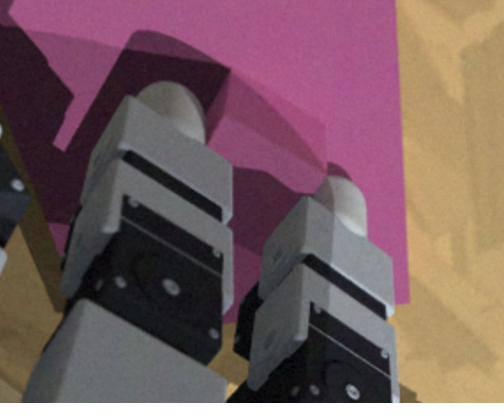

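Emit:
zoom_image --camera "arm2_cam_wrist" --region '[270, 60, 370, 180]'

Emit:
move --arm4 '{"target": [-0.0105, -0.722, 0.507, -0.0011, -0.0436, 0.999, 0.016], "speed": 0.05}' --cameras '["arm4_cam_wrist", "room_a", "room_b"]'

Scaled by 4.200 from the camera's 672x504 image, which has a finer 960x720 frame.

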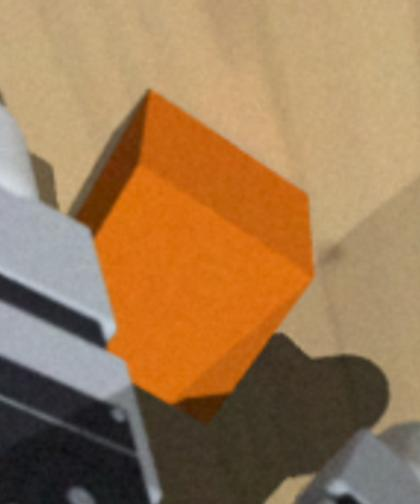

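Scene clock: 1069.80 s.
Joint torques (N m): arm1=[-0.91 -21.71 15.02 -0.05 0.08 0.15] | arm2=[-1.85 -13.45 6.22 0.54 0.1 -0.1] | arm3=[-0.62 0.21 10.39 1.58 -0.02 -0.16] | arm4=[1.26 -15.85 10.52 1.7 -0.08 0.11] | arm5=[-1.26 -16.15 11.34 -0.4 0.14 -0.27] | arm6=[0.62 2.67 8.88 1.44 0.12 -0.08]
Motor temperatures (°C): arm1=[29 42 55 30 28 29] | arm2=[32 38 44 29 30 27] | arm3=[32 29 47 29 27 28] | arm4=[30 41 44 30 29 30] | arm5=[29 36 48 30 29 27] | arm6=[29 31 43 32 28 29]
Heat: arm1: hottest joint3_rad 55 °C; arm2: hottest joint3_rad 44 °C; arm3: hottest joint3_rad 47 °C; arm4: hottest joint3_rad 44 °C; arm5: hottest joint3_rad 48 °C; arm6: hottest joint3_rad 43 °C.
move: arm4 off_target
Joint velocities: within noise
arm1, arm2, arm3, arm5, arm6: as last shown
arm4.joint_positions: joint1_rad=-2.279 joint2_rad=+2.322 joint3_rad=+1.608 joint4_rad=-0.812 joint5_rad=-0.004 joint6_rad=+0.010 hand_index_mcp=+0.758 hand_index_abd=+0.015 hand_index_pip=+0.578 hand_index_dip=+0.696 hand_middle_mcp=+0.786 hand_middle_abd=-0.043 hand_middle_pip=+0.593 hand_middle_dip=+0.701 hand_ring_mcp=+0.754 hand_ring_abd=-0.692 hand_ring_pip=+0.577 hand_ring_dip=+0.696 hand_thumb_cmc=+0.715 hand_thumb_axl=+0.677 hand_thumb_mcp=+0.223 hand_thumb_ipl=+0.168 hand_current_limit=+0.400 hand_speed=-0.850
arm4.joint_status: not commanded
arm4.hand_state: goal,blocked,goal,goal,blocked,blocked,goal,goal,goal,goal,goal,goal,goal,goal,goal,goal
arm4.index_mcp_current_ma: 1
arm4.index_abd_current_ma: 385
arm4.index_pip_current_ma: 0
arm4.index_dip_current_ma: 0
arm4.middle_mcp_current_ma: 31
arm4.middle_abd_current_ma: -385
arm4.middle_pip_current_ma: 10
arm4.middle_dip_current_ma: 1
arm4.ring_mcp_current_ma: 0
arm4.ring_abd_current_ma: 2
arm4.ring_pip_current_ma: 0
arm4.ring_dip_current_ma: 0
arm4.thumb_cmc_current_ma: 0
arm4.thumb_axl_current_ma: 0
arm4.thumb_mcp_current_ma: -1
arm4.thumb_ipl_current_ma: 0
arm4.hand_goal_index_mcp: 0.754
arm4.hand_goal_index_abd: -0.200
arm4.hand_goal_index_pip: 0.576
arm4.hand_goal_index_dip: 0.696
arm4.hand_goal_middle_mcp: 0.754
arm4.hand_goal_middle_abd: 0.200
arm4.hand_goal_middle_pip: 0.576
arm4.hand_goal_middle_dip: 0.696
arm4.hand_goal_ring_mcp: 0.754
arm4.hand_goal_ring_abd: -0.700
arm4.hand_goal_ring_pip: 0.576
arm4.hand_goal_ring_dip: 0.696
arm4.hand_goal_thumb_cmc: 0.714
arm4.hand_goal_thumb_axl: 0.678
arm4.hand_goal_thumb_mcp: 0.226
arm4.hand_goal_thumb_ipl: 0.168
arm4.hand: x=-0.0050 y=-0.7280 z=+0.5415 quat_wxyz=(+0.001, +0.044, -0.999, -0.022) (m; scene frame)
arm4.hand_target: x=-0.0103 y=-0.7248 z=+0.5084 quat_wxyz=(+0.001, +0.044, -0.999, -0.016) (m; scene frame)
arm4.hand_status: off_target (0.035 m and 0.7 deg from the pose sent, 0.039 m and 0.2 deg at the start)
pictures: arm4_cam_wrist, room_a, room_b
Images, in order (width x height): arm4_cam_wrist 672x504, room_a 672x504, room_b 672x504.

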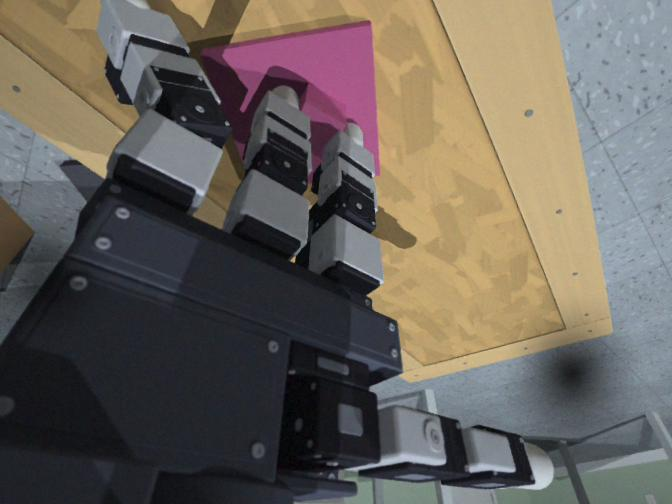

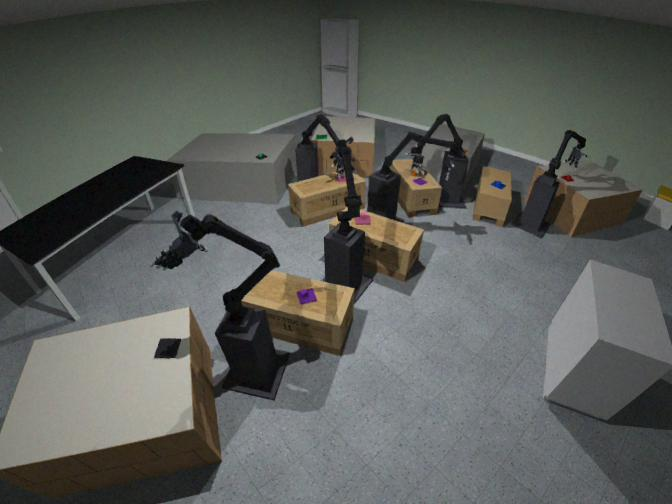

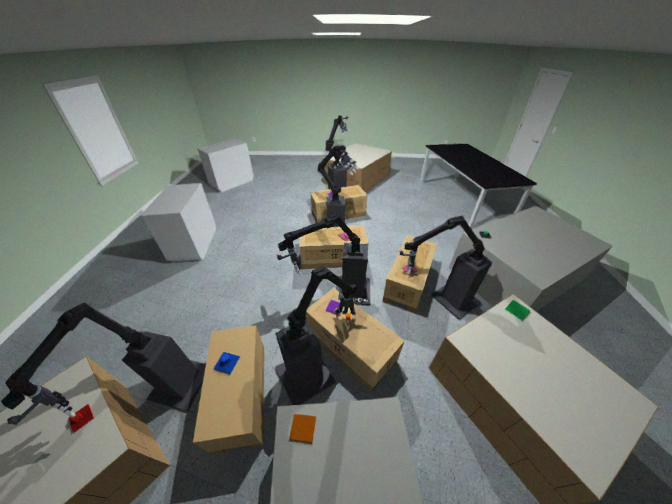

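Emit:
move --arm4 '{"target": [-0.0105, -0.722, 0.53, -0.0011, -0.0436, 0.999, 0.016], "speed": 0.05}'

Emit:
move --arm4 '{"joints": {"hand_index_abd": 0.13, "hand_middle_abd": -0.13}}' --cameras '["arm4_cam_wrist"]'

Emit:
zoom_image --camera "arm4_cam_wrist" --region '[220, 30, 420, 190]'

Scene clock: 1074.07 s.
Joint torques (N m): arm1=[-0.91 -21.71 15.02 -0.05 0.08 0.14] | arm2=[-1.9 -13.22 6.19 0.54 0.1 -0.09] | arm3=[-0.67 0.21 10.4 1.59 -0.02 -0.16] | arm4=[1.55 -18.73 10.39 0.38 -0.06 0.12] | arm5=[-1.26 -16.15 11.36 -0.4 0.14 -0.27] | arm6=[0.56 2.67 8.88 1.44 0.12 -0.08]
Motor temperatures (°C): arm1=[29 42 55 30 28 29] | arm2=[32 38 44 29 30 27] | arm3=[32 29 47 29 27 28] | arm4=[30 41 44 30 29 30] | arm5=[29 36 48 30 29 27] | arm6=[29 31 43 32 28 29]
Heat: arm1: hottest joint3_rad 55 °C; arm2: hottest joint3_rad 44 °C; arm3: hottest joint3_rad 47 °C; arm4: hottest joint3_rad 44 °C; arm5: hottest joint3_rad 48 °C; arm6: hottest joint3_rad 43 °C.
move: arm4 off_target
Joint velocities: within noise
arm1, arm2, arm5: as last shown
arm3.joint_positions: joint1_rad=-0.825 joint2_rad=+0.614 joint3_rad=+1.440 joint4_rad=-1.414 joint5_rad=-0.055 joint6_rad=+1.012 hand_index_mcp=+0.755 hand_index_abd=+0.000 hand_index_pip=+0.577 hand_index_dip=+0.696 hand_middle_mcp=+0.754 hand_middle_abd=+0.000 hand_middle_pip=+0.577 hand_middle_dip=+0.696 hand_ring_mcp=+0.754 hand_ring_abd=+0.000 hand_ring_pip=+0.577 hand_ring_dip=+0.696 hand_thumb_cmc=+0.715 hand_thumb_axl=+0.677 hand_thumb_mcp=+0.226 hand_thumb_ipl=+0.168 hand_current_limit=+0.400 hand_speed=-0.600
arm3.joint_status: not commanded
arm3.hand_state: goal,goal,goal,goal,goal,goal,goal,goal,goal,goal,goal,goal,goal,goal,goal,goal
arm3.index_mcp_current_ma: 3
arm3.index_abd_current_ma: 0
arm3.index_pip_current_ma: 3
arm3.index_dip_current_ma: 0
arm3.middle_mcp_current_ma: 2
arm3.middle_abd_current_ma: 0
arm3.middle_pip_current_ma: 3
arm3.middle_dip_current_ma: 0
arm3.ring_mcp_current_ma: 2
arm3.ring_abd_current_ma: 0
arm3.ring_pip_current_ma: 3
arm3.ring_dip_current_ma: 0
arm3.thumb_cmc_current_ma: 3
arm3.thumb_axl_current_ma: -4
arm3.thumb_mcp_current_ma: -2
arm3.thumb_ipl_current_ma: -2
arm3.hand_goal_index_mcp: 0.754
arm3.hand_goal_index_abd: 0.000
arm3.hand_goal_index_pip: 0.576
arm3.hand_goal_index_dip: 0.696
arm3.hand_goal_middle_mcp: 0.754
arm3.hand_goal_middle_abd: 0.000
arm3.hand_goal_middle_pip: 0.576
arm3.hand_goal_middle_dip: 0.696
arm3.hand_goal_ring_mcp: 0.754
arm3.hand_goal_ring_abd: 0.000
arm3.hand_goal_ring_pip: 0.576
arm3.hand_goal_ring_dip: 0.696
arm3.hand_goal_thumb_cmc: 0.714
arm3.hand_goal_thumb_axl: 0.678
arm3.hand_goal_thumb_mcp: 0.226
arm3.hand_goal_thumb_ipl: 0.168
arm3.hand: x=+0.7086 y=+0.0649 z=+1.1889 quat_wxyz=(+0.451, +0.644, -0.602, +0.139) (m; scene frame)
arm3.hand_target: x=+0.7101 y=+0.0676 z=+1.1978 quat_wxyz=(+0.460, +0.640, -0.599, +0.141) (m; scene frame)
arm3.hand_status: not commanded
arm4.joint_positions: joint1_rad=-2.279 joint2_rad=+2.322 joint3_rad=+1.612 joint4_rad=-0.819 joint5_rad=-0.004 joint6_rad=+0.010 hand_index_mcp=+0.747 hand_index_abd=+0.015 hand_index_pip=+0.574 hand_index_dip=+0.696 hand_middle_mcp=+0.783 hand_middle_abd=-0.043 hand_middle_pip=+0.593 hand_middle_dip=+0.701 hand_ring_mcp=+0.754 hand_ring_abd=-0.692 hand_ring_pip=+0.577 hand_ring_dip=+0.696 hand_thumb_cmc=+0.715 hand_thumb_axl=+0.677 hand_thumb_mcp=+0.223 hand_thumb_ipl=+0.168 hand_current_limit=+0.400 hand_speed=-0.850
arm4.joint_status: not commanded
arm4.hand_state: goal,blocked,goal,goal,blocked,blocked,goal,goal,goal,goal,goal,goal,goal,goal,goal,goal
arm4.index_mcp_current_ma: -2
arm4.index_abd_current_ma: 385
arm4.index_pip_current_ma: 0
arm4.index_dip_current_ma: 0
arm4.middle_mcp_current_ma: 26
arm4.middle_abd_current_ma: -385
arm4.middle_pip_current_ma: 10
arm4.middle_dip_current_ma: 1
arm4.ring_mcp_current_ma: 0
arm4.ring_abd_current_ma: 2
arm4.ring_pip_current_ma: 0
arm4.ring_dip_current_ma: 0
arm4.thumb_cmc_current_ma: 0
arm4.thumb_axl_current_ma: 0
arm4.thumb_mcp_current_ma: -1
arm4.thumb_ipl_current_ma: 0
arm4.hand_goal_index_mcp: 0.754
arm4.hand_goal_index_abd: -0.200
arm4.hand_goal_index_pip: 0.576
arm4.hand_goal_index_dip: 0.696
arm4.hand_goal_middle_mcp: 0.754
arm4.hand_goal_middle_abd: 0.200
arm4.hand_goal_middle_pip: 0.576
arm4.hand_goal_middle_dip: 0.696
arm4.hand_goal_ring_mcp: 0.754
arm4.hand_goal_ring_abd: -0.700
arm4.hand_goal_ring_pip: 0.576
arm4.hand_goal_ring_dip: 0.696
arm4.hand_goal_thumb_cmc: 0.714
arm4.hand_goal_thumb_axl: 0.678
arm4.hand_goal_thumb_mcp: 0.226
arm4.hand_goal_thumb_ipl: 0.168
arm4.hand: x=-0.0050 y=-0.7280 z=+0.5422 quat_wxyz=(+0.001, +0.044, -0.999, -0.020) (m; scene frame)
arm4.hand_target: x=-0.0105 y=-0.7225 z=+0.5304 quat_wxyz=(+0.001, +0.044, -0.999, -0.016) (m; scene frame)
arm4.hand_status: off_target (0.015 m and 0.5 deg from the pose sent, 0.014 m and 0.6 deg at the start)
arm6.joint_positions: joint1_rad=+0.669 joint2_rad=+0.623 joint3_rad=+1.484 joint4_rad=-1.349 joint5_rad=+0.057 joint6_rad=+1.147 hand_index_mcp=+0.754 hand_index_abd=+0.000 hand_index_pip=+0.577 hand_index_dip=+0.696 hand_middle_mcp=+0.754 hand_middle_abd=+0.000 hand_middle_pip=+0.577 hand_middle_dip=+0.696 hand_ring_mcp=+0.754 hand_ring_abd=+0.001 hand_ring_pip=+0.577 hand_ring_dip=+0.696 hand_thumb_cmc=+0.714 hand_thumb_axl=+0.677 hand_thumb_mcp=+0.226 hand_thumb_ipl=+0.168 hand_current_limit=+0.400 hand_speed=-0.600
arm6.joint_status: not commanded
arm6.hand_state: goal,goal,goal,goal,goal,goal,goal,goal,goal,goal,goal,goal,goal,goal,goal,goal
arm6.index_mcp_current_ma: 0
arm6.index_abd_current_ma: 0
arm6.index_pip_current_ma: 0
arm6.index_dip_current_ma: 0
arm6.middle_mcp_current_ma: 0
arm6.middle_abd_current_ma: 0
arm6.middle_pip_current_ma: 0
arm6.middle_dip_current_ma: 0
arm6.ring_mcp_current_ma: 0
arm6.ring_abd_current_ma: 0
arm6.ring_pip_current_ma: 0
arm6.ring_dip_current_ma: 0
arm6.thumb_cmc_current_ma: 0
arm6.thumb_axl_current_ma: 0
arm6.thumb_mcp_current_ma: 0
arm6.thumb_ipl_current_ma: 0
arm6.hand_goal_index_mcp: 0.754
arm6.hand_goal_index_abd: 0.000
arm6.hand_goal_index_pip: 0.576
arm6.hand_goal_index_dip: 0.696
arm6.hand_goal_middle_mcp: 0.754
arm6.hand_goal_middle_abd: 0.000
arm6.hand_goal_middle_pip: 0.576
arm6.hand_goal_middle_dip: 0.696
arm6.hand_goal_ring_mcp: 0.754
arm6.hand_goal_ring_abd: 0.000
arm6.hand_goal_ring_pip: 0.576
arm6.hand_goal_ring_dip: 0.696
arm6.hand_goal_thumb_cmc: 0.714
arm6.hand_goal_thumb_axl: 0.678
arm6.hand_goal_thumb_mcp: 0.226
arm6.hand_goal_thumb_ipl: 0.168
arm6.hand: x=+2.1751 y=+0.3624 z=+1.2605 quat_wxyz=(+0.193, +0.850, +0.071, +0.485) (m; scene frame)
arm6.hand_target: x=+2.1715 y=+0.3634 z=+1.2737 quat_wxyz=(+0.197, +0.842, +0.070, +0.498) (m; scene frame)
arm6.hand_status: not commanded
pictures: none

Scene clock: 1074.97 s.
Joint torques (N m): arm1=[-0.85 -21.71 15.04 -0.03 0.09 0.14] | arm2=[-1.9 -13.39 6.19 0.57 0.1 -0.11] | arm3=[-0.67 0.21 10.4 1.59 -0.02 -0.16] | arm4=[1.49 -19.25 10.4 0.31 -0.05 0.1] | arm5=[-1.26 -16.15 11.34 -0.4 0.14 -0.27] | arm6=[0.67 2.67 8.9 1.44 0.12 -0.08]
Motor temperatures (°C): arm1=[29 42 55 30 28 29] | arm2=[32 38 44 29 30 27] | arm3=[32 29 47 29 27 28] | arm4=[30 41 44 30 29 30] | arm5=[29 36 48 30 29 27] | arm6=[29 31 43 32 28 29]
Heat: arm1: hottest joint3_rad 55 °C; arm2: hottest joint3_rad 44 °C; arm3: hottest joint3_rad 47 °C; arm4: hottest joint3_rad 44 °C; arm5: hottest joint3_rad 48 °C; arm6: hottest joint3_rad 43 °C.
move: arm4 done
Joint velocities: within noise
arm1, arm2, arm3, arm5, arm6: as last shown
arm4.joint_positions: joint1_rad=-2.279 joint2_rad=+2.326 joint3_rad=+1.612 joint4_rad=-0.819 joint5_rad=-0.004 joint6_rad=+0.010 hand_index_mcp=+0.749 hand_index_abd=+0.126 hand_index_pip=+0.574 hand_index_dip=+0.696 hand_middle_mcp=+0.755 hand_middle_abd=-0.125 hand_middle_pip=+0.579 hand_middle_dip=+0.699 hand_ring_mcp=+0.754 hand_ring_abd=-0.692 hand_ring_pip=+0.577 hand_ring_dip=+0.696 hand_thumb_cmc=+0.715 hand_thumb_axl=+0.677 hand_thumb_mcp=+0.223 hand_thumb_ipl=+0.168 hand_current_limit=+0.400 hand_speed=-0.850
arm4.joint_status: all done
arm4.hand_state: goal,goal,goal,goal,goal,goal,goal,goal,goal,goal,goal,goal,goal,goal,goal,goal
arm4.index_mcp_current_ma: -1
arm4.index_abd_current_ma: -1
arm4.index_pip_current_ma: 0
arm4.index_dip_current_ma: 0
arm4.middle_mcp_current_ma: 0
arm4.middle_abd_current_ma: 1
arm4.middle_pip_current_ma: 0
arm4.middle_dip_current_ma: 0
arm4.ring_mcp_current_ma: 0
arm4.ring_abd_current_ma: 2
arm4.ring_pip_current_ma: 0
arm4.ring_dip_current_ma: 0
arm4.thumb_cmc_current_ma: 0
arm4.thumb_axl_current_ma: 0
arm4.thumb_mcp_current_ma: -1
arm4.thumb_ipl_current_ma: 0
arm4.hand_goal_index_mcp: 0.754
arm4.hand_goal_index_abd: 0.130
arm4.hand_goal_index_pip: 0.576
arm4.hand_goal_index_dip: 0.696
arm4.hand_goal_middle_mcp: 0.754
arm4.hand_goal_middle_abd: -0.130
arm4.hand_goal_middle_pip: 0.576
arm4.hand_goal_middle_dip: 0.696
arm4.hand_goal_ring_mcp: 0.754
arm4.hand_goal_ring_abd: -0.700
arm4.hand_goal_ring_pip: 0.576
arm4.hand_goal_ring_dip: 0.696
arm4.hand_goal_thumb_cmc: 0.714
arm4.hand_goal_thumb_axl: 0.678
arm4.hand_goal_thumb_mcp: 0.226
arm4.hand_goal_thumb_ipl: 0.168
arm4.hand: x=-0.0049 y=-0.7290 z=+0.5395 quat_wxyz=(+0.001, +0.044, -0.999, -0.018) (m; scene frame)
arm4.hand_target: x=-0.0104 y=-0.7226 z=+0.5302 quat_wxyz=(+0.001, +0.044, -0.999, -0.016) (m; scene frame)
arm4.hand_status: not commanded
pictures: arm4_cam_wrist
Images, in order (width x height): arm4_cam_wrist 672x504.

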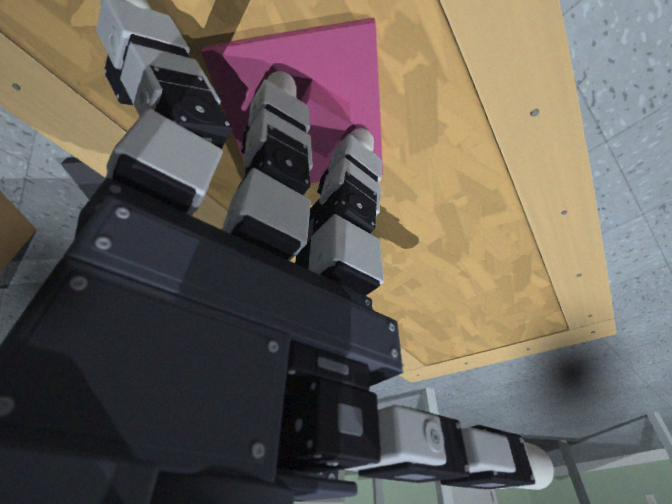

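Scaled by 2.520 from the camera's 672x504 image, which has a finer 960x720 frame.

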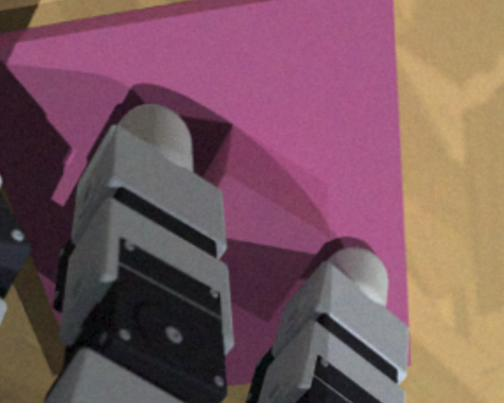

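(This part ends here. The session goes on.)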